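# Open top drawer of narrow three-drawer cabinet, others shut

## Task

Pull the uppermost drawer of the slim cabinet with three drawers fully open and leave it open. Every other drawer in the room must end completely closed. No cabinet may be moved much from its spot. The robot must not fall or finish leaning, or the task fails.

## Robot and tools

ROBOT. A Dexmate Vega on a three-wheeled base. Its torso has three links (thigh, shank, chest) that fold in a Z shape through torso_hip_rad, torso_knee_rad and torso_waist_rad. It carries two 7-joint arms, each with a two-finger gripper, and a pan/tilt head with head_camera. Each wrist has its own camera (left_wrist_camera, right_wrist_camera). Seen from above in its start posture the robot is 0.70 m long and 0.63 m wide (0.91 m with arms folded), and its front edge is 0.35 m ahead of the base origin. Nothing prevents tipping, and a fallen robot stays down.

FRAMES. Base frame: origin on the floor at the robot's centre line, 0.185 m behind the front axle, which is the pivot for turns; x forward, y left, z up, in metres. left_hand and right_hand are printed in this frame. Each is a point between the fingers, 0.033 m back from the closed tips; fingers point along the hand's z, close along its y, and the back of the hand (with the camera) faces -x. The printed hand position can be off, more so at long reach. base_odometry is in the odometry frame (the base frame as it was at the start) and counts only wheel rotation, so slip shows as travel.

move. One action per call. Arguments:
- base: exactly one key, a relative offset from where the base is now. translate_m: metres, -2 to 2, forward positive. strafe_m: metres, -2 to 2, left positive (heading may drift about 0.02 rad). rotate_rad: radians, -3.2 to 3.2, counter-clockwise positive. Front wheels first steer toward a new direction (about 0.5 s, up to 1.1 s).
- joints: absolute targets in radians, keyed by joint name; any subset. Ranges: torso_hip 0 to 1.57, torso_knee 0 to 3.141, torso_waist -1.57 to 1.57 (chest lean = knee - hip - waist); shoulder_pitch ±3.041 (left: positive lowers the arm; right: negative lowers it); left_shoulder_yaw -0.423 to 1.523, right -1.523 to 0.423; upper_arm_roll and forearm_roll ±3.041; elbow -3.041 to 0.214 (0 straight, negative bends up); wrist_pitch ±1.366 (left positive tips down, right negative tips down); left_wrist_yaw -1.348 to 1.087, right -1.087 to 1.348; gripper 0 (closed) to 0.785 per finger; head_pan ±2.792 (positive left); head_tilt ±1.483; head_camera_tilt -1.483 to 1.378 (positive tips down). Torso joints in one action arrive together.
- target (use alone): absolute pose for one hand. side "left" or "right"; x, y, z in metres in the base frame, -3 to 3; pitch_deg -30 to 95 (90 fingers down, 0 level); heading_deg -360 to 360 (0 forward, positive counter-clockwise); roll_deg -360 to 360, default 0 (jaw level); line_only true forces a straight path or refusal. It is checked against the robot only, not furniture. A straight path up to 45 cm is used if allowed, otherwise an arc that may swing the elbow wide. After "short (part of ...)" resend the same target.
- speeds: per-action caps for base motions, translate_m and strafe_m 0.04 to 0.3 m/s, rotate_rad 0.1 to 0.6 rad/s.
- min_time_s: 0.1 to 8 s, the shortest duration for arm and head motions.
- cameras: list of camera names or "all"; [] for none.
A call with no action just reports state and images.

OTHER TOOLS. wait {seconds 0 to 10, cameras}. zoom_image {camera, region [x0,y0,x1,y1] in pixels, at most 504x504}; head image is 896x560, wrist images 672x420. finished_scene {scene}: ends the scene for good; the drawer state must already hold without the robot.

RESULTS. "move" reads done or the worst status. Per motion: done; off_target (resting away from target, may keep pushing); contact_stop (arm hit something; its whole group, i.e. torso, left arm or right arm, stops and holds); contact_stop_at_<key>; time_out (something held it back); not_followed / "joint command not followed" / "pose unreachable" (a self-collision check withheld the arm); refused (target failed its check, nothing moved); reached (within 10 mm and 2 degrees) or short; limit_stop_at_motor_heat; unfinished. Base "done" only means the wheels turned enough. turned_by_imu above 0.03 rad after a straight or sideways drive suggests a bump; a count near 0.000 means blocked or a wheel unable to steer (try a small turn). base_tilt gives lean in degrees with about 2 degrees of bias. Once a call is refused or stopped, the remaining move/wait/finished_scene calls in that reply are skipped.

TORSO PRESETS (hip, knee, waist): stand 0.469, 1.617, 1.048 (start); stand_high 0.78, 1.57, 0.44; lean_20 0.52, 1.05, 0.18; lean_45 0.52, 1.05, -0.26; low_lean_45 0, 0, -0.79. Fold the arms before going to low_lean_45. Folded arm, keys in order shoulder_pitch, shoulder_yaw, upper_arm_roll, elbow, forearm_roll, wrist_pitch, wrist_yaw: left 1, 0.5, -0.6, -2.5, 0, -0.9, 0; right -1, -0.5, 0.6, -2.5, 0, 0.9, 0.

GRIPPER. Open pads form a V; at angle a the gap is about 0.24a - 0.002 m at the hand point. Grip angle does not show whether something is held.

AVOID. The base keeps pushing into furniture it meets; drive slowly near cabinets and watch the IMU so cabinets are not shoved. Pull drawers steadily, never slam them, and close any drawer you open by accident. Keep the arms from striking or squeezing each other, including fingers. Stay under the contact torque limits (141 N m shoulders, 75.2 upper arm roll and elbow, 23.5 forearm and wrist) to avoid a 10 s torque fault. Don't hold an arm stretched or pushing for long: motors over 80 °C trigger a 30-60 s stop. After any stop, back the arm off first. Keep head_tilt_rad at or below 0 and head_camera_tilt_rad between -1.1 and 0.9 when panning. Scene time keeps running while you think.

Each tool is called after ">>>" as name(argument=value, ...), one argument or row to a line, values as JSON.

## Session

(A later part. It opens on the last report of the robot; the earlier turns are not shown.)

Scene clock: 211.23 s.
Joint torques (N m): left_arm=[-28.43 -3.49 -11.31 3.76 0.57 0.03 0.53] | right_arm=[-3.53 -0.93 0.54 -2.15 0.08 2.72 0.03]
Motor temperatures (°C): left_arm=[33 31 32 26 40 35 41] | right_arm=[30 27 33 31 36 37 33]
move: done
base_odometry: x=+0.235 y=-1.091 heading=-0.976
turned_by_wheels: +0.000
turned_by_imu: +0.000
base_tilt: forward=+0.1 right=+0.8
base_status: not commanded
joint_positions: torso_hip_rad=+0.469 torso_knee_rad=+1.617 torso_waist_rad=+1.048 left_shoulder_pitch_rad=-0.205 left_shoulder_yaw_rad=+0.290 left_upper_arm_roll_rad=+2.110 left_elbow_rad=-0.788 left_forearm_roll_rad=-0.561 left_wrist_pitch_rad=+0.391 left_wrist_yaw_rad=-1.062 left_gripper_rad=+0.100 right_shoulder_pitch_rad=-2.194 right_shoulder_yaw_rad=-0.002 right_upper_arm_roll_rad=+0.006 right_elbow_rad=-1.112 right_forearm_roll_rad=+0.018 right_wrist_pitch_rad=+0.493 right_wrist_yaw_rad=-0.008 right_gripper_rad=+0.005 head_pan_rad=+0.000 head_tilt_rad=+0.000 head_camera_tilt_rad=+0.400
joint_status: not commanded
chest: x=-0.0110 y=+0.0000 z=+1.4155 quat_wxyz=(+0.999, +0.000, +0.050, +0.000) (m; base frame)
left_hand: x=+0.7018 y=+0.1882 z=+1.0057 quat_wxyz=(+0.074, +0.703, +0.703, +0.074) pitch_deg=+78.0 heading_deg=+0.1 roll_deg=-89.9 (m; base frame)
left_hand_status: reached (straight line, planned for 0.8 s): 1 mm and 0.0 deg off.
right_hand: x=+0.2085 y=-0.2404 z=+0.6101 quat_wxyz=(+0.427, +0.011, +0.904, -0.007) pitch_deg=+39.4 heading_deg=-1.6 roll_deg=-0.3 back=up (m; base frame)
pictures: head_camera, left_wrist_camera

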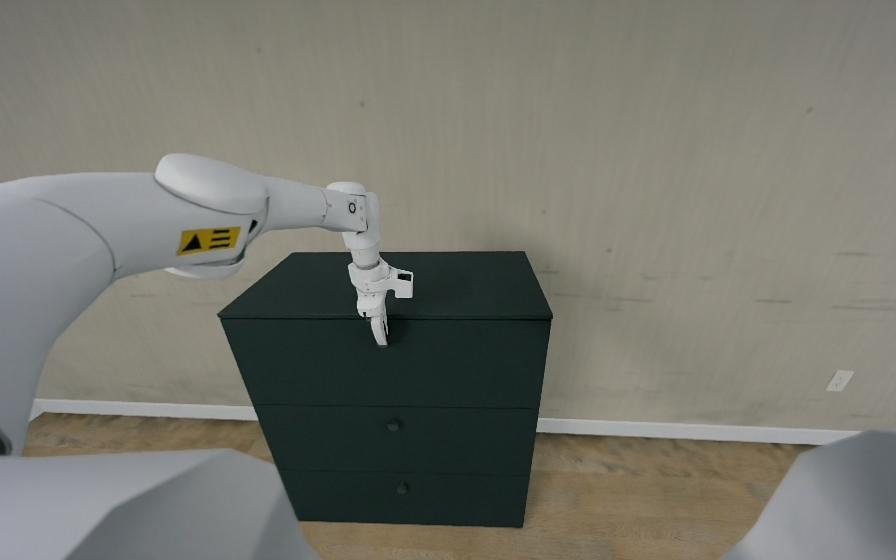

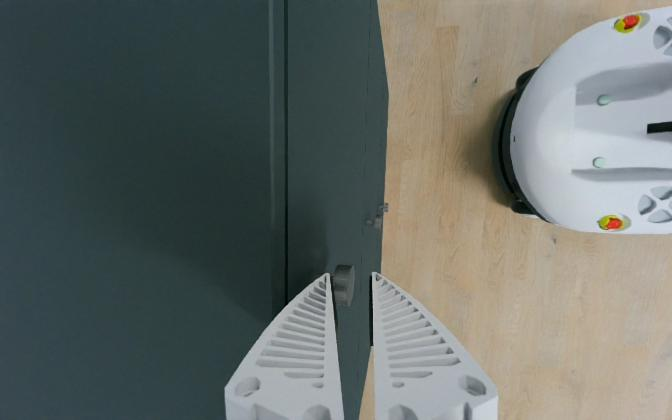

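>>> move(
  joints={"left_gripper_rad": 0.0},
  cameras=["left_wrist_camera"],
)

>>> zoom_image(
  camera="left_wrist_camera",
  region=[240, 180, 440, 380],
)

>>> move(
  base={"translate_m": -0.05},
  speeds={"translate_m": 0.04},
  cameras=["head_camera", "left_wrist_camera"],
)

Scene clock: 212.13 s.
Joint torques (N m): left_arm=[-26.71 -2.62 -11.31 4.02 0.58 -0.32 0.26] | right_arm=[-2.99 -0.28 0.25 -2.27 0.02 2.54 0.06]
Motor temperatures (°C): left_arm=[33 31 32 26 40 35 41] | right_arm=[30 27 33 31 36 37 33]
move: done
base_odometry: x=+0.235 y=-1.091 heading=-0.976
turned_by_wheels: +0.000
turned_by_imu: +0.000
base_tilt: forward=+0.1 right=+0.7
base_status: not commanded
joint_positions: torso_hip_rad=+0.469 torso_knee_rad=+1.617 torso_waist_rad=+1.048 left_shoulder_pitch_rad=-0.203 left_shoulder_yaw_rad=+0.289 left_upper_arm_roll_rad=+2.109 left_elbow_rad=-0.784 left_forearm_roll_rad=-0.560 left_wrist_pitch_rad=+0.390 left_wrist_yaw_rad=-1.062 left_gripper_rad=+0.000 right_shoulder_pitch_rad=-2.194 right_shoulder_yaw_rad=-0.002 right_upper_arm_roll_rad=+0.006 right_elbow_rad=-1.112 right_forearm_roll_rad=+0.018 right_wrist_pitch_rad=+0.493 right_wrist_yaw_rad=-0.008 right_gripper_rad=+0.005 head_pan_rad=+0.000 head_tilt_rad=+0.000 head_camera_tilt_rad=+0.400
joint_status: all done
chest: x=-0.0110 y=+0.0000 z=+1.4155 quat_wxyz=(+0.999, +0.000, +0.050, +0.000) (m; base frame)
left_hand: x=+0.7020 y=+0.1882 z=+1.0051 quat_wxyz=(+0.074, +0.703, +0.703, +0.074) pitch_deg=+78.0 heading_deg=+0.1 roll_deg=-89.9 (m; base frame)
right_hand: x=+0.2085 y=-0.2404 z=+0.6101 quat_wxyz=(+0.427, +0.011, +0.904, -0.007) pitch_deg=+39.4 heading_deg=-1.6 roll_deg=-0.3 back=up (m; base frame)
pictures: left_wrist_camera

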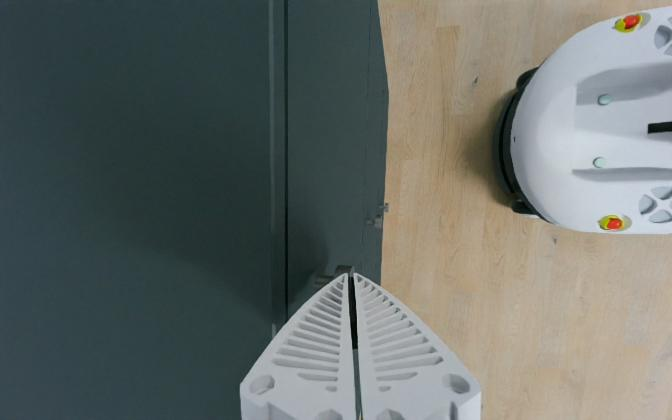

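Scaled by 2.520 from the camera's 672x420 image, which has a finer 960x600 frame.

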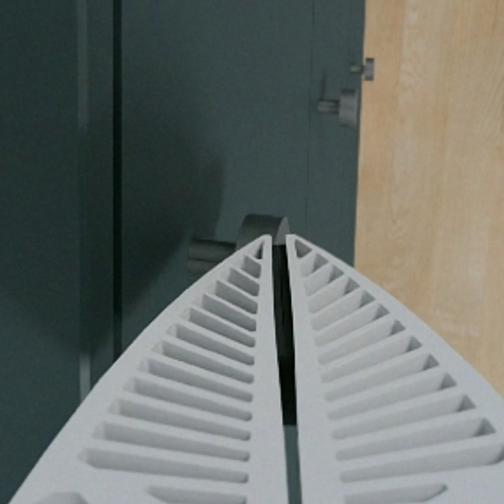

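Scene clock: 214.20 s.
Joint torques (N m): left_arm=[-27.78 -3.72 -10.9 3.74 0.85 -0.27 0.27] | right_arm=[-4.32 -1 0.48 -1.97 0.03 2.79 -0.06]
Motor temperatures (°C): left_arm=[33 31 32 26 40 35 41] | right_arm=[30 27 33 31 36 37 33]
move: done
base_odometry: x=+0.207 y=-1.050 heading=-0.976
turned_by_wheels: +0.000
turned_by_imu: +0.000
base_tilt: forward=+0.1 right=+0.7
base_status: done
joint_positions: torso_hip_rad=+0.469 torso_knee_rad=+1.617 torso_waist_rad=+1.048 left_shoulder_pitch_rad=-0.203 left_shoulder_yaw_rad=+0.289 left_upper_arm_roll_rad=+2.109 left_elbow_rad=-0.784 left_forearm_roll_rad=-0.560 left_wrist_pitch_rad=+0.389 left_wrist_yaw_rad=-1.062 left_gripper_rad=+0.000 right_shoulder_pitch_rad=-2.194 right_shoulder_yaw_rad=-0.002 right_upper_arm_roll_rad=+0.006 right_elbow_rad=-1.112 right_forearm_roll_rad=+0.018 right_wrist_pitch_rad=+0.493 right_wrist_yaw_rad=-0.008 right_gripper_rad=+0.005 head_pan_rad=+0.000 head_tilt_rad=+0.000 head_camera_tilt_rad=+0.400
joint_status: not commanded
chest: x=-0.0111 y=+0.0000 z=+1.4155 quat_wxyz=(+0.999, +0.000, +0.050, +0.000) (m; base frame)
left_hand: x=+0.7019 y=+0.1881 z=+1.0051 quat_wxyz=(+0.074, +0.703, +0.703, +0.074) pitch_deg=+78.0 heading_deg=+0.1 roll_deg=-90.0 (m; base frame)
right_hand: x=+0.2085 y=-0.2404 z=+0.6102 quat_wxyz=(+0.427, +0.011, +0.904, -0.007) pitch_deg=+39.4 heading_deg=-1.6 roll_deg=-0.3 back=up (m; base frame)
pictures: head_camera, left_wrist_camera

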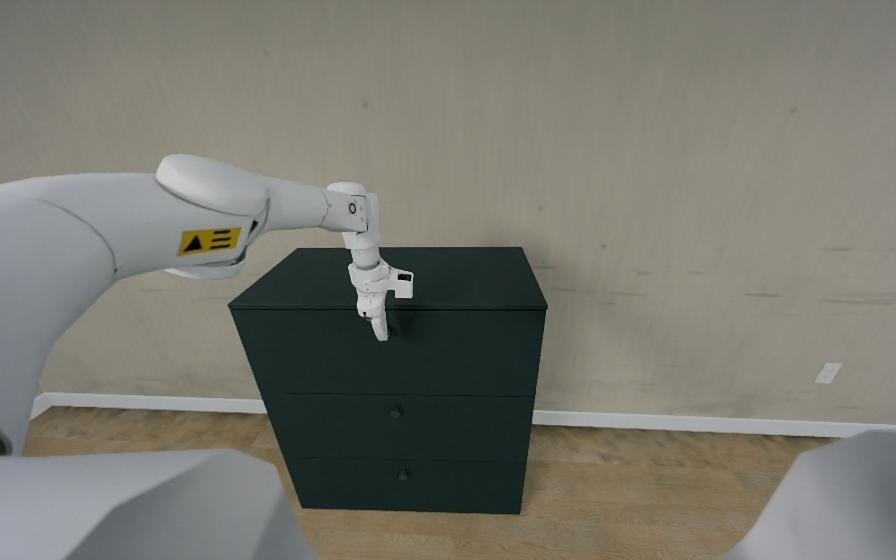

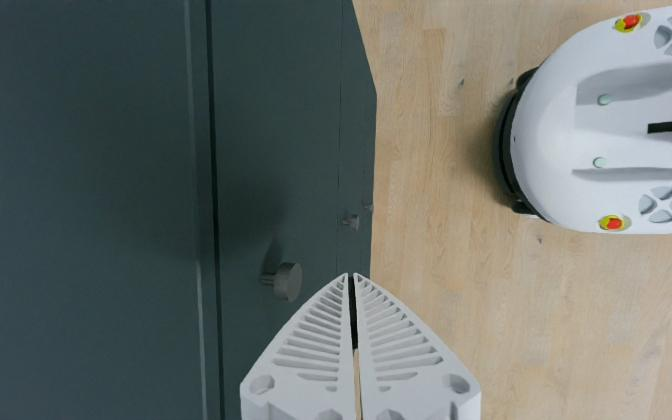

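>>> zoom_image(
  camera="left_wrist_camera",
  region=[240, 220, 370, 350],
)

>>> zoom_image(
  camera="head_camera",
  region=[340, 280, 430, 370],
)

Scaled by 3.877 from the camera's 672x420 image, which has a finer 960x600 frame.

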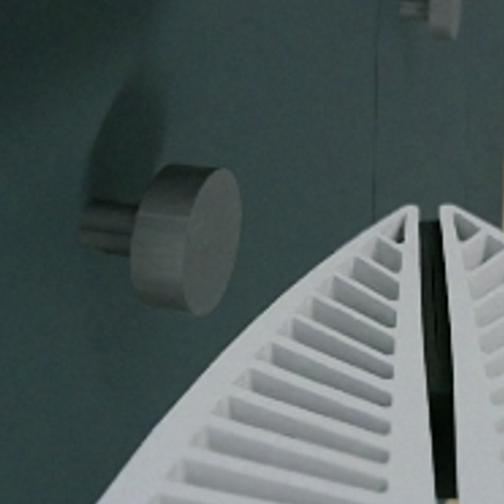

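Scaled by 5.600 from the camera's 896x560 image, which has a finer 960x600 frame.

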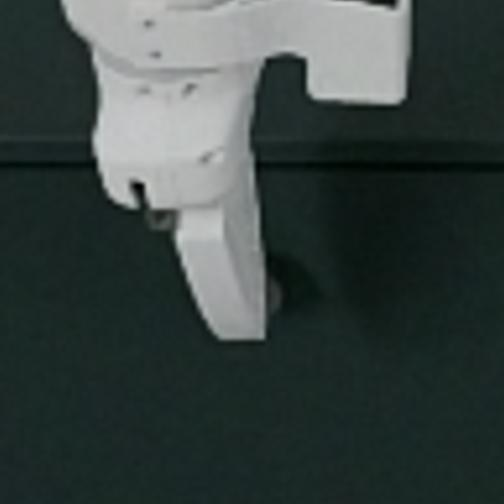

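>>> move(
  target={"side": "left", "x": 0.68, "y": 0.188, "z": 1.03, "pitch_deg": 75, "heading_deg": 0, "roll_deg": 90},
  cameras=[],
)

>>> move(
  base={"translate_m": 0.05},
  joints={"left_gripper_rad": 0.12},
  cameras=[],
)

>>> move(
  target={"side": "left", "x": 0.701, "y": 0.188, "z": 0.993, "pitch_deg": 75, "heading_deg": 0, "roll_deg": 90, "line_only": true},
  cameras=["left_wrist_camera"],
)

>>> zoom_image(
  camera="left_wrist_camera",
  region=[240, 180, 440, 380],
)

Scene clock: 218.73 s.
Joint torques (N m): left_arm=[-36.58 2.38 -7.97 2.61 0.8 -0.29 0.44] | right_arm=[-2.49 -0.41 0.81 -2.54 0.07 2.75 -0.08]
Motor temperatures (°C): left_arm=[33 31 32 26 40 35 41] | right_arm=[30 27 33 31 36 37 33]
move: done
base_odometry: x=+0.207 y=-1.050 heading=-0.976
turned_by_wheels: +0.000
turned_by_imu: +0.000
base_tilt: forward=+0.1 right=+0.8
base_status: not commanded
joint_positions: torso_hip_rad=+0.469 torso_knee_rad=+1.617 torso_waist_rad=+1.048 left_shoulder_pitch_rad=-0.341 left_shoulder_yaw_rad=+0.469 left_upper_arm_roll_rad=+2.126 left_elbow_rad=-1.213 left_forearm_roll_rad=-0.599 left_wrist_pitch_rad=+0.585 left_wrist_yaw_rad=-0.917 left_gripper_rad=+0.000 right_shoulder_pitch_rad=-2.194 right_shoulder_yaw_rad=-0.002 right_upper_arm_roll_rad=+0.006 right_elbow_rad=-1.112 right_forearm_roll_rad=+0.018 right_wrist_pitch_rad=+0.493 right_wrist_yaw_rad=-0.008 right_gripper_rad=+0.005 head_pan_rad=+0.000 head_tilt_rad=+0.000 head_camera_tilt_rad=+0.400
joint_status: not commanded
chest: x=-0.0111 y=+0.0000 z=+1.4155 quat_wxyz=(+0.999, +0.000, +0.050, +0.000) (m; base frame)
left_hand: x=+0.6802 y=+0.1879 z=+1.0296 quat_wxyz=(+0.092, +0.701, +0.701, +0.092) pitch_deg=+75.0 heading_deg=+0.0 roll_deg=+90.0 (m; base frame)
left_hand_status: reached (straight line, planned for 1.7 s): 0 mm and 0.0 deg off.
right_hand: x=+0.2085 y=-0.2404 z=+0.6102 quat_wxyz=(+0.427, +0.011, +0.904, -0.007) pitch_deg=+39.4 heading_deg=-1.6 roll_deg=-0.3 back=up (m; base frame)
pictures: none
No camera images: "cameras" was empty.

Scene clock: 220.13 s.
Joint torques (N m): left_arm=[-37.22 1.56 -8.34 3.32 0.68 -0.2 0.73] | right_arm=[-3.46 -0.72 0.54 -2.44 0.1 2.49 -0.21]
Motor temperatures (°C): left_arm=[34 31 32 26 40 35 41] | right_arm=[30 27 33 31 36 37 33]
move: done
base_odometry: x=+0.235 y=-1.091 heading=-0.975
turned_by_wheels: +0.001
turned_by_imu: +0.001
base_tilt: forward=+0.1 right=+0.7
base_status: done
joint_positions: torso_hip_rad=+0.469 torso_knee_rad=+1.617 torso_waist_rad=+1.048 left_shoulder_pitch_rad=-0.342 left_shoulder_yaw_rad=+0.470 left_upper_arm_roll_rad=+2.126 left_elbow_rad=-1.217 left_forearm_roll_rad=-0.600 left_wrist_pitch_rad=+0.586 left_wrist_yaw_rad=-0.916 left_gripper_rad=+0.120 right_shoulder_pitch_rad=-2.194 right_shoulder_yaw_rad=-0.002 right_upper_arm_roll_rad=+0.006 right_elbow_rad=-1.112 right_forearm_roll_rad=+0.018 right_wrist_pitch_rad=+0.493 right_wrist_yaw_rad=-0.008 right_gripper_rad=+0.005 head_pan_rad=+0.000 head_tilt_rad=+0.000 head_camera_tilt_rad=+0.400
joint_status: all done
chest: x=-0.0110 y=+0.0000 z=+1.4155 quat_wxyz=(+0.999, +0.000, +0.050, +0.000) (m; base frame)
left_hand: x=+0.6799 y=+0.1879 z=+1.0298 quat_wxyz=(+0.092, +0.701, +0.701, +0.092) pitch_deg=+75.0 heading_deg=+0.0 roll_deg=+90.0 (m; base frame)
right_hand: x=+0.2085 y=-0.2404 z=+0.6101 quat_wxyz=(+0.427, +0.011, +0.904, -0.007) pitch_deg=+39.4 heading_deg=-1.6 roll_deg=-0.3 back=up (m; base frame)
pictures: none
No camera images: "cameras" was empty.

Scene clock: 222.40 s.
Joint torques (N m): left_arm=[-12.93 -1.95 -6.95 3.38 0.13 0.62 -0.89] | right_arm=[-4.72 -0.94 0.32 -2.71 0.11 2.32 -0.07]
Motor temperatures (°C): left_arm=[33 31 32 26 40 35 41] | right_arm=[30 27 33 31 36 37 33]
move: done
base_odometry: x=+0.235 y=-1.091 heading=-0.975
turned_by_wheels: +0.000
turned_by_imu: +0.000
base_tilt: forward=+0.1 right=+0.8
base_status: not commanded
joint_positions: torso_hip_rad=+0.469 torso_knee_rad=+1.617 torso_waist_rad=+1.048 left_shoulder_pitch_rad=-0.229 left_shoulder_yaw_rad=+0.378 left_upper_arm_roll_rad=+2.114 left_elbow_rad=-0.995 left_forearm_roll_rad=-0.574 left_wrist_pitch_rad=+0.485 left_wrist_yaw_rad=-0.924 left_gripper_rad=+0.120 right_shoulder_pitch_rad=-2.194 right_shoulder_yaw_rad=-0.002 right_upper_arm_roll_rad=+0.006 right_elbow_rad=-1.112 right_forearm_roll_rad=+0.018 right_wrist_pitch_rad=+0.493 right_wrist_yaw_rad=-0.008 right_gripper_rad=+0.005 head_pan_rad=+0.000 head_tilt_rad=+0.000 head_camera_tilt_rad=+0.400
joint_status: not commanded
chest: x=-0.0114 y=+0.0000 z=+1.4155 quat_wxyz=(+0.999, +0.000, +0.050, +0.000) (m; base frame)
left_hand: x=+0.7010 y=+0.1880 z=+0.9945 quat_wxyz=(+0.093, +0.701, +0.701, +0.093) pitch_deg=+74.9 heading_deg=+0.0 roll_deg=+90.0 (m; base frame)
left_hand_status: reached (straight line, planned for 1.0 s): 2 mm and 0.1 deg off.
right_hand: x=+0.2085 y=-0.2404 z=+0.6103 quat_wxyz=(+0.427, +0.011, +0.904, -0.007) pitch_deg=+39.4 heading_deg=-1.6 roll_deg=-0.3 back=up (m; base frame)
pictures: left_wrist_camera

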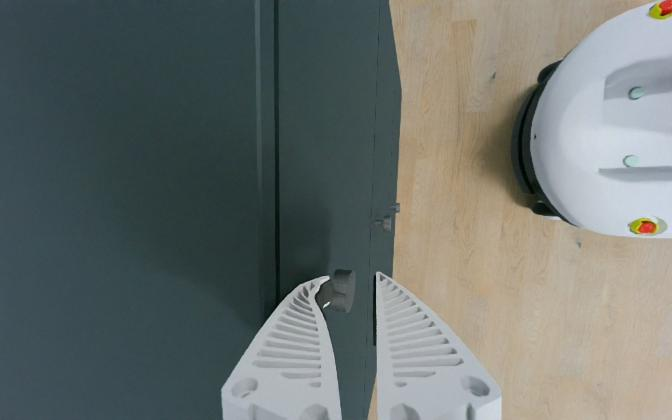

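Scaled by 2.520 from the camera's 672x420 image, which has a finer 960x600 frame.

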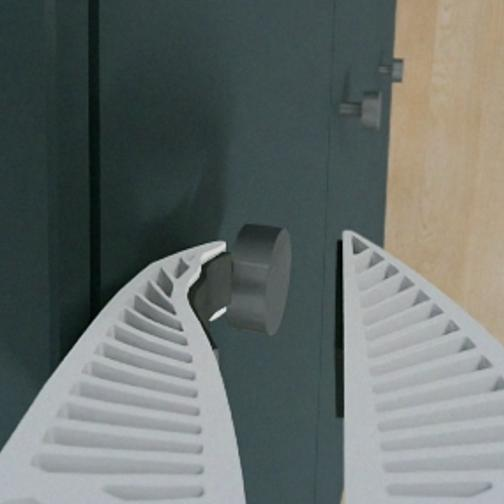

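>>> move(
  target={"side": "left", "x": 0.7005, "y": 0.188, "z": 1.0005, "pitch_deg": 75, "heading_deg": 0, "roll_deg": 90, "line_only": true},
  cameras=["left_wrist_camera"],
)

>>> zoom_image(
  camera="left_wrist_camera",
  region=[240, 180, 440, 380],
)

>>> move(
  joints={"left_gripper_rad": 0.03},
  cameras=["left_wrist_camera"],
)

>>> zoom_image(
  camera="left_wrist_camera",
  region=[240, 180, 440, 380],
)

Scene clock: 223.70 s.
Joint torques (N m): left_arm=[-30.36 2.99 -4.78 2.93 0.39 -0.34 0.02] | right_arm=[-4.78 -1.47 0.58 -2.49 0.23 3.08 -0.09]
Motor temperatures (°C): left_arm=[33 31 32 26 40 35 41] | right_arm=[30 27 33 31 36 37 33]
move: done
base_odometry: x=+0.235 y=-1.091 heading=-0.975
turned_by_wheels: +0.000
turned_by_imu: +0.000
base_tilt: forward=+0.1 right=+0.8
base_status: not commanded
joint_positions: torso_hip_rad=+0.469 torso_knee_rad=+1.617 torso_waist_rad=+1.048 left_shoulder_pitch_rad=-0.238 left_shoulder_yaw_rad=+0.380 left_upper_arm_roll_rad=+2.114 left_elbow_rad=-1.000 left_forearm_roll_rad=-0.575 left_wrist_pitch_rad=+0.487 left_wrist_yaw_rad=-0.931 left_gripper_rad=+0.120 right_shoulder_pitch_rad=-2.194 right_shoulder_yaw_rad=-0.002 right_upper_arm_roll_rad=+0.006 right_elbow_rad=-1.112 right_forearm_roll_rad=+0.018 right_wrist_pitch_rad=+0.493 right_wrist_yaw_rad=-0.008 right_gripper_rad=+0.005 head_pan_rad=+0.000 head_tilt_rad=+0.000 head_camera_tilt_rad=+0.400
joint_status: not commanded
chest: x=-0.0114 y=+0.0000 z=+1.4155 quat_wxyz=(+0.999, +0.000, +0.050, +0.000) (m; base frame)
left_hand: x=+0.7007 y=+0.1877 z=+0.9991 quat_wxyz=(+0.093, +0.701, +0.701, +0.092) pitch_deg=+75.0 heading_deg=-0.1 roll_deg=+89.9 (m; base frame)
left_hand_status: reached (straight line, planned for 0.2 s): 1 mm and 0.0 deg off.
right_hand: x=+0.2085 y=-0.2404 z=+0.6103 quat_wxyz=(+0.427, +0.011, +0.904, -0.007) pitch_deg=+39.4 heading_deg=-1.6 roll_deg=-0.3 back=up (m; base frame)
pictures: left_wrist_camera

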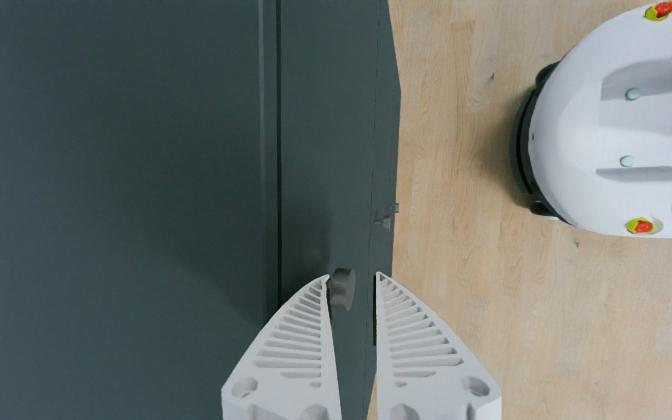

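Scaled by 2.520 from the camera's 672x420 image, which has a finer 960x600 frame.

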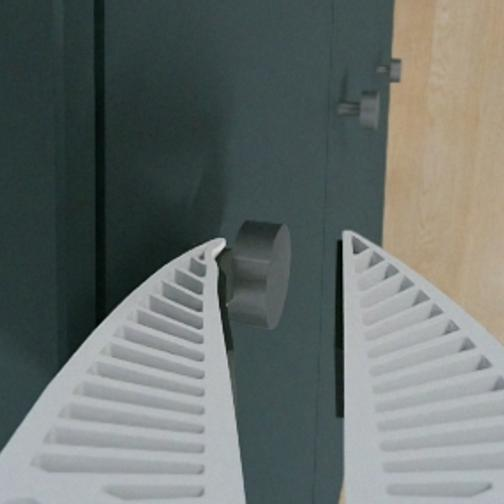

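Scene clock: 224.27 s.
Joint torques (N m): left_arm=[-23.41 2.92 -3.43 0.55 -1.42 0.75 -2.61] | right_arm=[-3.07 -0.83 0.9 -1.22 0.1 2.74 -0.15]
Motor temperatures (°C): left_arm=[33 31 32 26 40 35 41] | right_arm=[30 27 33 31 36 37 33]
move: done
base_odometry: x=+0.235 y=-1.091 heading=-0.975
turned_by_wheels: +0.000
turned_by_imu: +0.000
base_tilt: forward=+0.1 right=+0.8
base_status: not commanded
joint_positions: torso_hip_rad=+0.469 torso_knee_rad=+1.617 torso_waist_rad=+1.048 left_shoulder_pitch_rad=-0.240 left_shoulder_yaw_rad=+0.381 left_upper_arm_roll_rad=+2.114 left_elbow_rad=-1.002 left_forearm_roll_rad=-0.575 left_wrist_pitch_rad=+0.488 left_wrist_yaw_rad=-0.932 left_gripper_rad=+0.030 right_shoulder_pitch_rad=-2.194 right_shoulder_yaw_rad=-0.002 right_upper_arm_roll_rad=+0.006 right_elbow_rad=-1.112 right_forearm_roll_rad=+0.018 right_wrist_pitch_rad=+0.493 right_wrist_yaw_rad=-0.008 right_gripper_rad=+0.005 head_pan_rad=+0.000 head_tilt_rad=+0.000 head_camera_tilt_rad=+0.400
joint_status: all done
chest: x=-0.0114 y=+0.0000 z=+1.4155 quat_wxyz=(+0.999, +0.000, +0.050, +0.000) (m; base frame)
left_hand: x=+0.7012 y=+0.1879 z=+1.0006 quat_wxyz=(+0.093, +0.701, +0.701, +0.093) pitch_deg=+74.9 heading_deg=+0.0 roll_deg=+90.0 (m; base frame)
right_hand: x=+0.2085 y=-0.2404 z=+0.6103 quat_wxyz=(+0.427, +0.011, +0.904, -0.007) pitch_deg=+39.4 heading_deg=-1.6 roll_deg=-0.3 back=up (m; base frame)
pictures: left_wrist_camera

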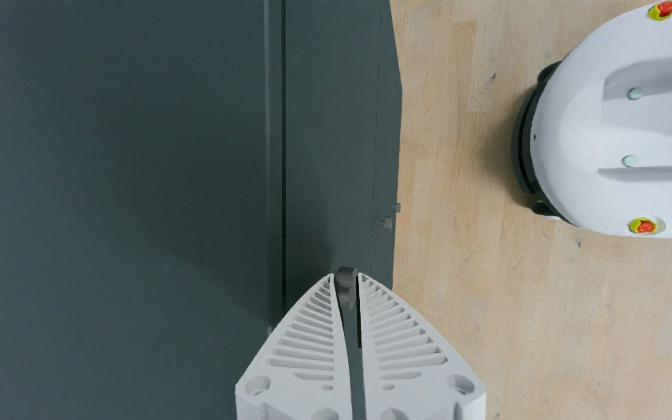

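Scaled by 2.520 from the camera's 672x420 image, which has a finer 960x600 frame.

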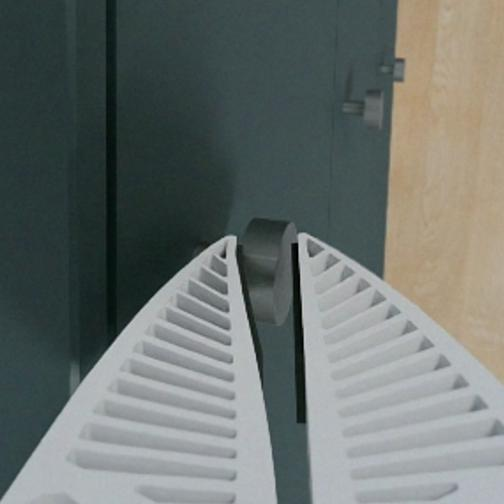

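>>> move(
  base={"translate_m": -0.05},
  speeds={"translate_m": 0.04},
  cameras=["head_camera", "left_wrist_camera"],
)

Scene clock: 226.50 s.
Joint torques (N m): left_arm=[-32.72 2.59 -7.44 3.18 0.65 0.46 0.11] | right_arm=[-4.52 -1.46 0.52 -2.37 0.22 2.84 0.13]
Motor temperatures (°C): left_arm=[33 31 32 26 40 35 41] | right_arm=[30 27 33 31 36 37 33]
move: done
base_odometry: x=+0.207 y=-1.050 heading=-0.975
turned_by_wheels: +0.000
turned_by_imu: +0.000
base_tilt: forward=+0.1 right=+0.8
base_status: done
joint_positions: torso_hip_rad=+0.469 torso_knee_rad=+1.617 torso_waist_rad=+1.048 left_shoulder_pitch_rad=-0.241 left_shoulder_yaw_rad=+0.381 left_upper_arm_roll_rad=+2.115 left_elbow_rad=-1.002 left_forearm_roll_rad=-0.575 left_wrist_pitch_rad=+0.488 left_wrist_yaw_rad=-0.933 left_gripper_rad=+0.030 right_shoulder_pitch_rad=-2.194 right_shoulder_yaw_rad=-0.002 right_upper_arm_roll_rad=+0.006 right_elbow_rad=-1.112 right_forearm_roll_rad=+0.018 right_wrist_pitch_rad=+0.493 right_wrist_yaw_rad=-0.008 right_gripper_rad=+0.005 head_pan_rad=+0.000 head_tilt_rad=+0.000 head_camera_tilt_rad=+0.400
joint_status: not commanded
chest: x=-0.0111 y=+0.0000 z=+1.4155 quat_wxyz=(+0.999, +0.000, +0.050, +0.000) (m; base frame)
left_hand: x=+0.7006 y=+0.1879 z=+1.0003 quat_wxyz=(+0.092, +0.701, +0.701, +0.092) pitch_deg=+75.0 heading_deg=+0.0 roll_deg=+90.0 (m; base frame)
right_hand: x=+0.2085 y=-0.2404 z=+0.6102 quat_wxyz=(+0.427, +0.011, +0.904, -0.007) pitch_deg=+39.4 heading_deg=-1.6 roll_deg=-0.3 back=up (m; base frame)
pictures: head_camera, left_wrist_camera

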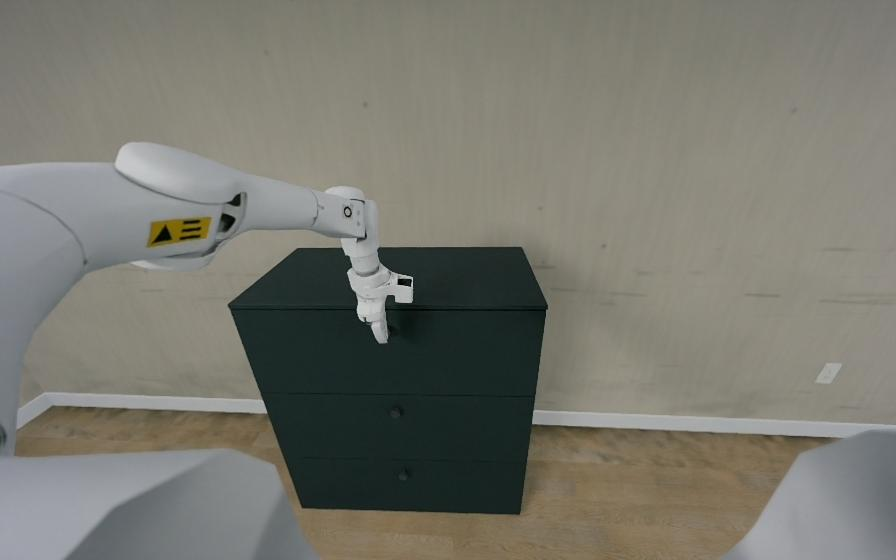

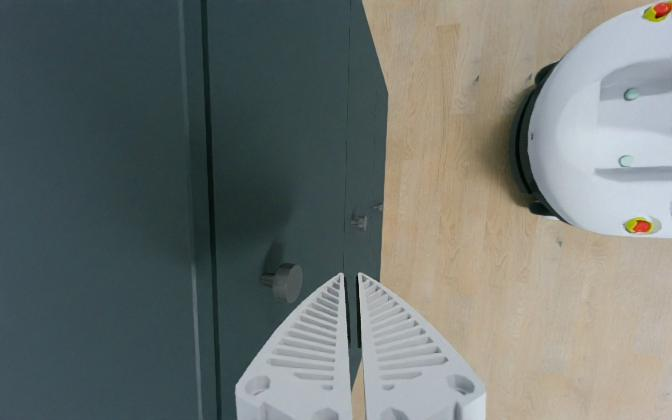

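>>> move(
  target={"side": "left", "x": 0.64, "y": 0.188, "z": 1.04, "pitch_deg": 70, "heading_deg": 0, "roll_deg": 0},
  cameras=[],
)

>>> move(
  base={"translate_m": 0.05},
  joints={"left_gripper_rad": 0.25},
  cameras=["head_camera", "left_wrist_camera"],
)

Scene clock: 232.23 s.
Joint torques (N m): left_arm=[-33.69 0.68 -8.19 3.56 0.02 0.73 0.32] | right_arm=[-3.56 -1.75 0.62 -3.18 0.23 2.22 -0.14]
Motor temperatures (°C): left_arm=[34 31 32 26 40 35 41] | right_arm=[30 27 33 31 36 37 33]
move: done
base_odometry: x=+0.207 y=-1.050 heading=-0.975
turned_by_wheels: +0.000
turned_by_imu: +0.000
base_tilt: forward=+0.1 right=+0.8
base_status: not commanded
joint_positions: torso_hip_rad=+0.469 torso_knee_rad=+1.617 torso_waist_rad=+1.048 left_shoulder_pitch_rad=-0.581 left_shoulder_yaw_rad=+0.523 left_upper_arm_roll_rad=+2.424 left_elbow_rad=-1.417 left_forearm_roll_rad=+0.346 left_wrist_pitch_rad=-0.582 left_wrist_yaw_rad=-0.625 left_gripper_rad=+0.030 right_shoulder_pitch_rad=-2.194 right_shoulder_yaw_rad=-0.002 right_upper_arm_roll_rad=+0.006 right_elbow_rad=-1.112 right_forearm_roll_rad=+0.018 right_wrist_pitch_rad=+0.493 right_wrist_yaw_rad=-0.008 right_gripper_rad=+0.005 head_pan_rad=+0.000 head_tilt_rad=+0.000 head_camera_tilt_rad=+0.400
joint_status: not commanded
chest: x=-0.0111 y=+0.0000 z=+1.4155 quat_wxyz=(+0.999, +0.000, +0.050, +0.000) (m; base frame)
left_hand: x=+0.6403 y=+0.1877 z=+1.0399 quat_wxyz=(+0.001, +0.985, +0.002, +0.174) pitch_deg=+70.0 heading_deg=+0.0 roll_deg=-0.3 back=down (m; base frame)
left_hand_status: reached (straight line, planned for 3.9 s): 0 mm and 0.3 deg off.
right_hand: x=+0.2085 y=-0.2404 z=+0.6102 quat_wxyz=(+0.427, +0.011, +0.904, -0.007) pitch_deg=+39.4 heading_deg=-1.6 roll_deg=-0.3 back=up (m; base frame)
pictures: none
No camera images: "cameras" was empty.

Scene clock: 233.63 s.
Joint torques (N m): left_arm=[-33.38 0.5 -7.96 3.13 -0.19 0.18 0.19] | right_arm=[-4.86 -1.04 0.15 -1.89 0.12 2.56 -0.2]
Motor temperatures (°C): left_arm=[34 31 32 26 40 35 41] | right_arm=[30 27 33 31 36 37 33]
move: done
base_odometry: x=+0.235 y=-1.091 heading=-0.975
turned_by_wheels: +0.000
turned_by_imu: +0.001
base_tilt: forward=+0.0 right=+0.8
base_status: done
joint_positions: torso_hip_rad=+0.469 torso_knee_rad=+1.617 torso_waist_rad=+1.048 left_shoulder_pitch_rad=-0.582 left_shoulder_yaw_rad=+0.523 left_upper_arm_roll_rad=+2.424 left_elbow_rad=-1.417 left_forearm_roll_rad=+0.349 left_wrist_pitch_rad=-0.584 left_wrist_yaw_rad=-0.623 left_gripper_rad=+0.250 right_shoulder_pitch_rad=-2.194 right_shoulder_yaw_rad=-0.002 right_upper_arm_roll_rad=+0.006 right_elbow_rad=-1.112 right_forearm_roll_rad=+0.018 right_wrist_pitch_rad=+0.493 right_wrist_yaw_rad=-0.008 right_gripper_rad=+0.005 head_pan_rad=+0.000 head_tilt_rad=+0.000 head_camera_tilt_rad=+0.400
joint_status: all done
chest: x=-0.0110 y=+0.0000 z=+1.4155 quat_wxyz=(+0.999, +0.000, +0.050, +0.000) (m; base frame)
left_hand: x=+0.6400 y=+0.1879 z=+1.0398 quat_wxyz=(+0.000, +0.985, +0.000, +0.173) pitch_deg=+70.0 heading_deg=+0.0 roll_deg=+0.0 back=down (m; base frame)
right_hand: x=+0.2085 y=-0.2404 z=+0.6101 quat_wxyz=(+0.427, +0.011, +0.904, -0.007) pitch_deg=+39.4 heading_deg=-1.6 roll_deg=-0.3 back=up (m; base frame)
pictures: head_camera, left_wrist_camera

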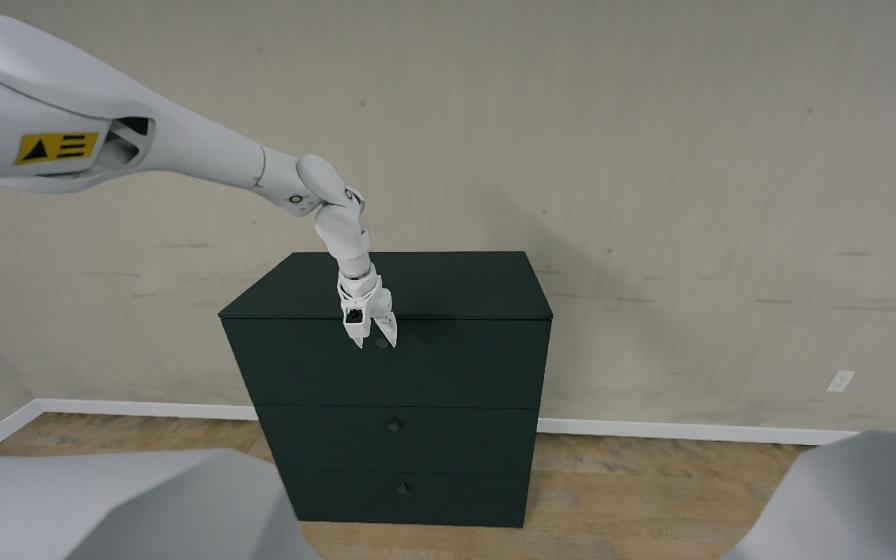

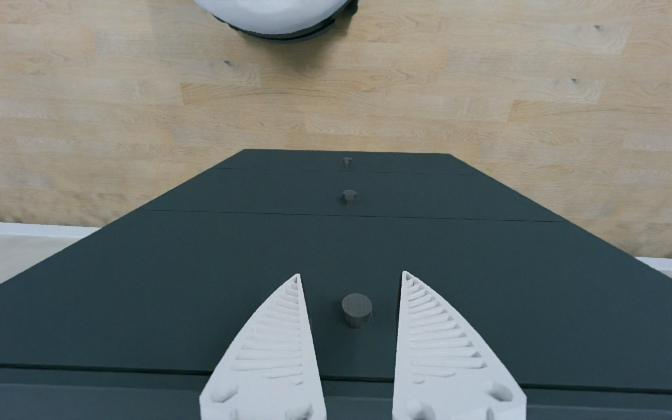

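>>> move(
  target={"side": "left", "x": 0.7, "y": 0.193, "z": 1.005, "pitch_deg": 75, "heading_deg": 0, "roll_deg": 180},
  cameras=["head_camera", "left_wrist_camera"],
)

>>> zoom_image(
  camera="left_wrist_camera",
  region=[240, 220, 460, 420],
)

>>> zoom_image(
  camera="head_camera",
  region=[330, 270, 430, 370],
)

Scene clock: 234.47 s.
Joint torques (N m): left_arm=[-34.51 1.79 -8.14 3.75 0.02 1.16 0.21] | right_arm=[-4.06 -1.47 0.82 -2.85 0.04 2.29 -0.01]
Motor temperatures (°C): left_arm=[34 31 32 26 40 35 41] | right_arm=[30 27 33 31 36 37 33]
move: refused
base_odometry: x=+0.235 y=-1.091 heading=-0.975
turned_by_wheels: +0.000
turned_by_imu: +0.000
base_tilt: forward=+0.1 right=+0.8
base_status: not commanded
joint_positions: torso_hip_rad=+0.469 torso_knee_rad=+1.617 torso_waist_rad=+1.048 left_shoulder_pitch_rad=-0.582 left_shoulder_yaw_rad=+0.523 left_upper_arm_roll_rad=+2.424 left_elbow_rad=-1.417 left_forearm_roll_rad=+0.350 left_wrist_pitch_rad=-0.585 left_wrist_yaw_rad=-0.623 left_gripper_rad=+0.250 right_shoulder_pitch_rad=-2.194 right_shoulder_yaw_rad=-0.002 right_upper_arm_roll_rad=+0.006 right_elbow_rad=-1.112 right_forearm_roll_rad=+0.018 right_wrist_pitch_rad=+0.493 right_wrist_yaw_rad=-0.008 right_gripper_rad=+0.005 head_pan_rad=+0.000 head_tilt_rad=+0.000 head_camera_tilt_rad=+0.400
joint_status: not commanded
chest: x=-0.0110 y=+0.0000 z=+1.4155 quat_wxyz=(+0.999, +0.000, +0.050, +0.000) (m; base frame)
left_hand: x=+0.6400 y=+0.1879 z=+1.0398 quat_wxyz=(+0.000, +0.985, +0.000, +0.173) pitch_deg=+70.0 heading_deg=+0.0 roll_deg=+0.0 back=down (m; base frame)
left_hand_status: refused: no posture of the arm gets there (out of reach): the closest leaves the hand 0.6 cm and 2 deg from the pose. Nothing moved. At pitch 60 a posture exists at this place; the way there is not checked.
right_hand: x=+0.2085 y=-0.2404 z=+0.6101 quat_wxyz=(+0.427, +0.011, +0.904, -0.007) pitch_deg=+39.4 heading_deg=-1.6 roll_deg=-0.3 back=up (m; base frame)
pictures: head_camera, left_wrist_camera

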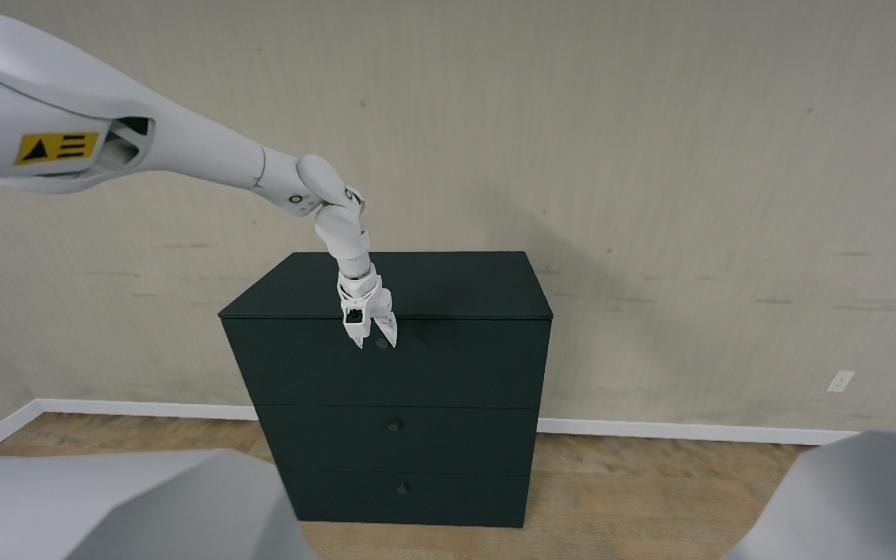

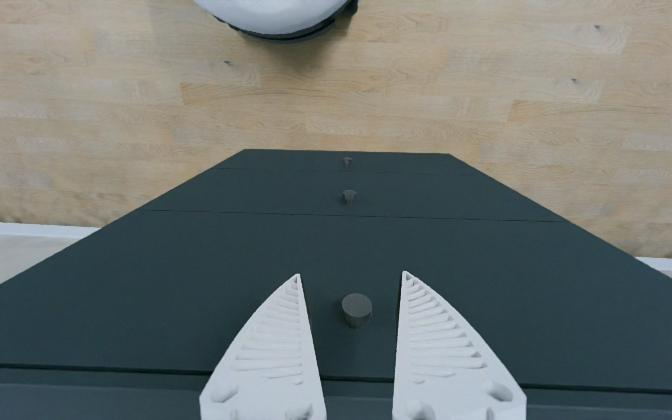

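Scaled by 2.291 from the camera's 672x420 image, which has a finer 960x600 frame.

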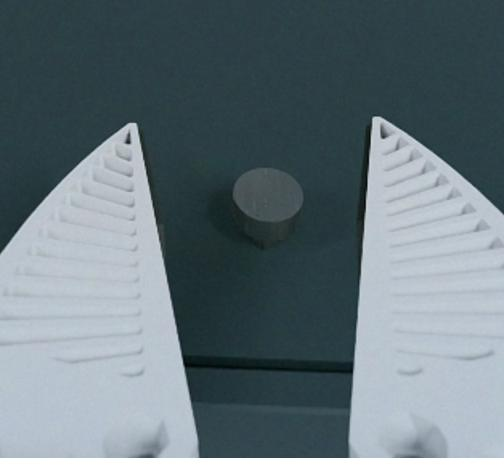

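Scaled by 5.040 from the camera's 896x560 image, which has a finer 960x600 frame.

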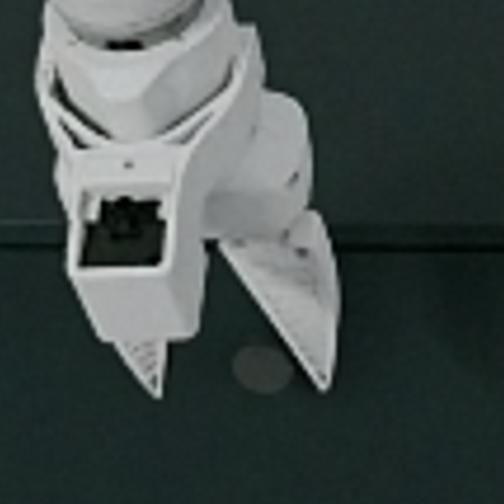

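>>> move(
  target={"side": "left", "x": 0.69, "y": 0.19, "z": 1.005, "pitch_deg": 65, "heading_deg": 0, "roll_deg": 180},
  cameras=["left_wrist_camera"],
)

>>> zoom_image(
  camera="left_wrist_camera",
  region=[240, 220, 460, 420],
)

Scene clock: 236.53 s.
Joint torques (N m): left_arm=[-24.63 -3.4 -13.41 4.55 0.31 1.7 0.04] | right_arm=[-4.5 -1.73 0.5 -1.79 0.1 2.35 -0.18]
Motor temperatures (°C): left_arm=[34 31 32 26 40 35 41] | right_arm=[30 27 33 31 36 37 33]
move: done
base_odometry: x=+0.235 y=-1.091 heading=-0.975
turned_by_wheels: +0.000
turned_by_imu: +0.000
base_tilt: forward=+0.1 right=+0.7
base_status: not commanded
joint_positions: torso_hip_rad=+0.469 torso_knee_rad=+1.617 torso_waist_rad=+1.048 left_shoulder_pitch_rad=-0.461 left_shoulder_yaw_rad=+0.465 left_upper_arm_roll_rad=+2.420 left_elbow_rad=-1.289 left_forearm_roll_rad=+0.453 left_wrist_pitch_rad=-0.499 left_wrist_yaw_rad=-0.529 left_gripper_rad=+0.250 right_shoulder_pitch_rad=-2.194 right_shoulder_yaw_rad=-0.002 right_upper_arm_roll_rad=+0.006 right_elbow_rad=-1.112 right_forearm_roll_rad=+0.018 right_wrist_pitch_rad=+0.493 right_wrist_yaw_rad=-0.008 right_gripper_rad=+0.005 head_pan_rad=+0.000 head_tilt_rad=+0.000 head_camera_tilt_rad=+0.400
joint_status: not commanded
chest: x=-0.0110 y=+0.0000 z=+1.4155 quat_wxyz=(+0.999, +0.000, +0.050, +0.000) (m; base frame)
left_hand: x=+0.6886 y=+0.1902 z=+1.0059 quat_wxyz=(+0.000, +0.977, +0.000, +0.215) pitch_deg=+65.2 heading_deg=+0.1 roll_deg=+0.0 back=down (m; base frame)
left_hand_status: reached (straight line, planned for 0.8 s): 2 mm and 0.2 deg off.
right_hand: x=+0.2085 y=-0.2404 z=+0.6101 quat_wxyz=(+0.427, +0.011, +0.904, -0.007) pitch_deg=+39.4 heading_deg=-1.6 roll_deg=-0.3 back=up (m; base frame)
pictures: left_wrist_camera

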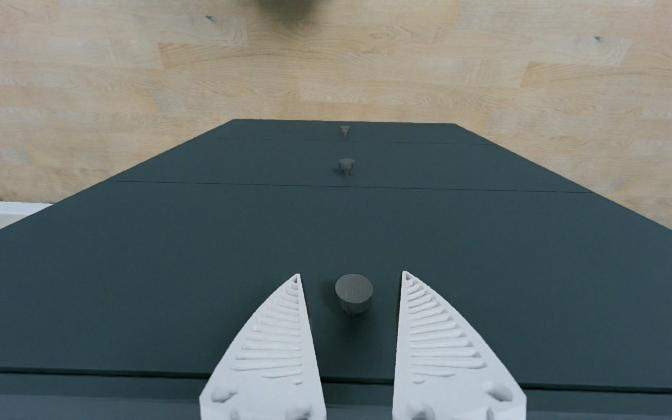

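Scaled by 2.291 from the camera's 672x420 image, which has a finer 960x600 frame.

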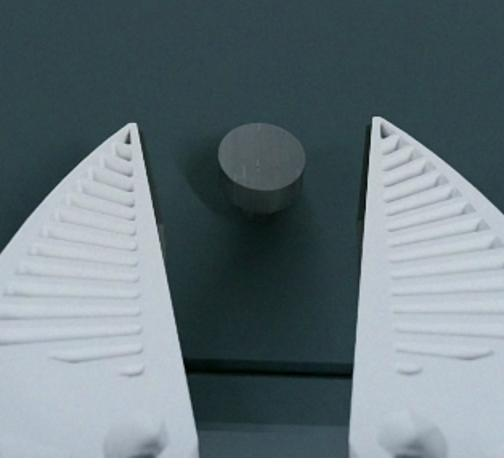

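>>> move(
  target={"side": "left", "x": 0.703, "y": 0.19, "z": 0.965, "pitch_deg": 65, "heading_deg": 0, "roll_deg": 180, "line_only": true},
  cameras=["left_wrist_camera"],
)

>>> zoom_image(
  camera="left_wrist_camera",
  region=[240, 220, 460, 420],
)

Scene clock: 238.73 s.
Joint torques (N m): left_arm=[-24.33 -3.03 -5.98 4.59 0.51 1.57 0.13] | right_arm=[-4.08 -0.72 0.17 -2.37 0.06 2.31 -0.12]
Motor temperatures (°C): left_arm=[34 31 32 26 40 35 41] | right_arm=[30 27 33 31 36 37 33]
move: done
base_odometry: x=+0.235 y=-1.091 heading=-0.975
turned_by_wheels: +0.000
turned_by_imu: +0.000
base_tilt: forward=+0.1 right=+0.8
base_status: not commanded
joint_positions: torso_hip_rad=+0.469 torso_knee_rad=+1.617 torso_waist_rad=+1.048 left_shoulder_pitch_rad=-0.352 left_shoulder_yaw_rad=+0.403 left_upper_arm_roll_rad=+2.420 left_elbow_rad=-1.152 left_forearm_roll_rad=+0.485 left_wrist_pitch_rad=-0.495 left_wrist_yaw_rad=-0.466 left_gripper_rad=+0.250 right_shoulder_pitch_rad=-2.194 right_shoulder_yaw_rad=-0.002 right_upper_arm_roll_rad=+0.006 right_elbow_rad=-1.112 right_forearm_roll_rad=+0.018 right_wrist_pitch_rad=+0.493 right_wrist_yaw_rad=-0.008 right_gripper_rad=+0.005 head_pan_rad=+0.000 head_tilt_rad=+0.000 head_camera_tilt_rad=+0.400
joint_status: not commanded
chest: x=-0.0110 y=+0.0000 z=+1.4155 quat_wxyz=(+0.999, +0.000, +0.050, +0.000) (m; base frame)
left_hand: x=+0.7027 y=+0.1900 z=+0.9662 quat_wxyz=(+0.000, +0.976, +0.000, +0.216) pitch_deg=+65.0 heading_deg=+0.0 roll_deg=+0.0 back=down (m; base frame)
left_hand_status: reached (straight line, planned for 0.8 s): 1 mm and 0.0 deg off.
right_hand: x=+0.2085 y=-0.2404 z=+0.6101 quat_wxyz=(+0.427, +0.011, +0.904, -0.007) pitch_deg=+39.4 heading_deg=-1.6 roll_deg=-0.3 back=up (m; base frame)
pictures: left_wrist_camera

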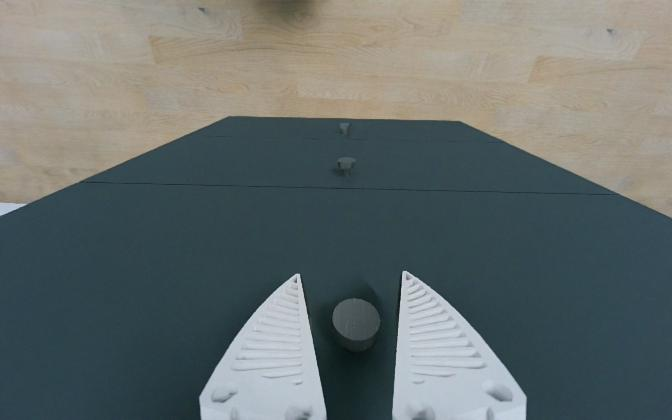

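Scaled by 2.291 from the camera's 672x420 image, which has a finer 960x600 frame.

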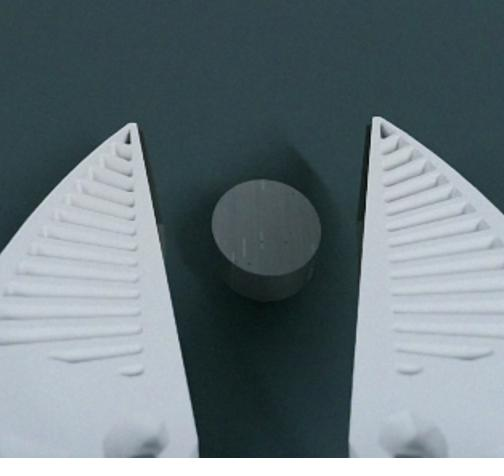

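>>> move(
  target={"side": "left", "x": 0.736, "y": 0.191, "z": 0.939, "pitch_deg": 66, "heading_deg": 0, "roll_deg": 180, "line_only": true},
  cameras=["head_camera", "left_wrist_camera"],
)

>>> zoom_image(
  camera="left_wrist_camera",
  region=[240, 220, 460, 420],
)

Scene clock: 242.77 s.
Joint torques (N m): left_arm=[-27.2 -4.05 -10.66 5.7 0.35 2.51 0.67] | right_arm=[-3.89 -1.62 0.67 -2.1 0.2 2.57 -0.04]
Motor temperatures (°C): left_arm=[33 31 32 26 40 35 41] | right_arm=[30 27 33 31 36 37 33]
move: done
base_odometry: x=+0.235 y=-1.091 heading=-0.975
turned_by_wheels: +0.000
turned_by_imu: +0.000
base_tilt: forward=+0.0 right=+0.7
base_status: not commanded
joint_positions: torso_hip_rad=+0.469 torso_knee_rad=+1.617 torso_waist_rad=+1.048 left_shoulder_pitch_rad=-0.155 left_shoulder_yaw_rad=+0.196 left_upper_arm_roll_rad=+2.411 left_elbow_rad=-0.621 left_forearm_roll_rad=+0.522 left_wrist_pitch_rad=-0.724 left_wrist_yaw_rad=-0.301 left_gripper_rad=+0.250 right_shoulder_pitch_rad=-2.194 right_shoulder_yaw_rad=-0.002 right_upper_arm_roll_rad=+0.006 right_elbow_rad=-1.112 right_forearm_roll_rad=+0.018 right_wrist_pitch_rad=+0.493 right_wrist_yaw_rad=-0.008 right_gripper_rad=+0.005 head_pan_rad=+0.000 head_tilt_rad=+0.000 head_camera_tilt_rad=+0.400
joint_status: not commanded
chest: x=-0.0112 y=+0.0000 z=+1.4155 quat_wxyz=(+0.999, +0.000, +0.050, +0.000) (m; base frame)
left_hand: x=+0.7355 y=+0.1913 z=+0.9391 quat_wxyz=(+0.000, +0.978, +0.000, +0.208) pitch_deg=+66.0 heading_deg=+0.1 roll_deg=+0.1 back=down (m; base frame)
left_hand_status: reached (straight line, planned for 2.0 s): 1 mm and 0.0 deg off.
right_hand: x=+0.2084 y=-0.2404 z=+0.6102 quat_wxyz=(+0.427, +0.011, +0.904, -0.007) pitch_deg=+39.4 heading_deg=-1.6 roll_deg=-0.3 back=up (m; base frame)
pictures: head_camera, left_wrist_camera

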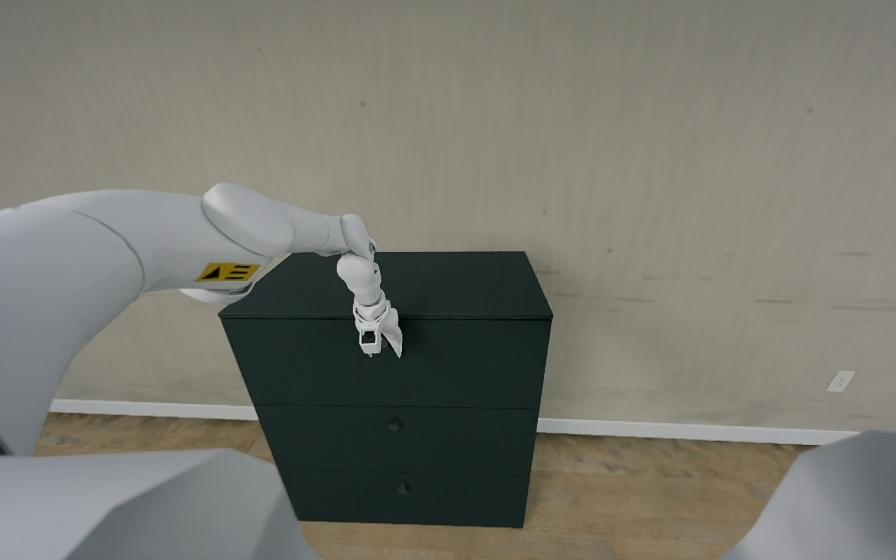

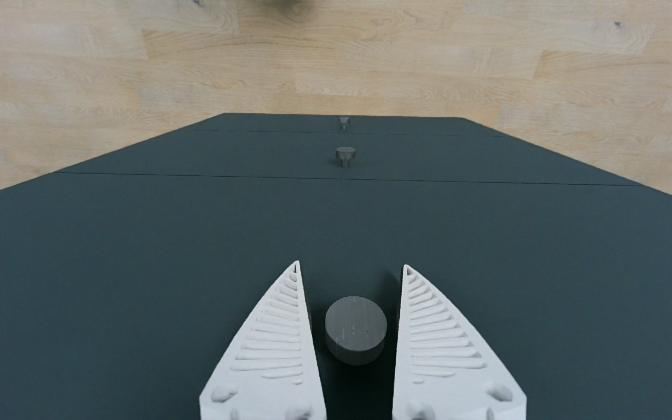

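Scaled by 2.291 from the camera's 672x420 image, which has a finer 960x600 frame.

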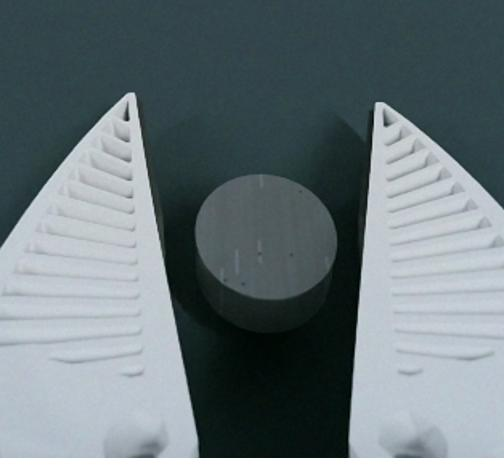

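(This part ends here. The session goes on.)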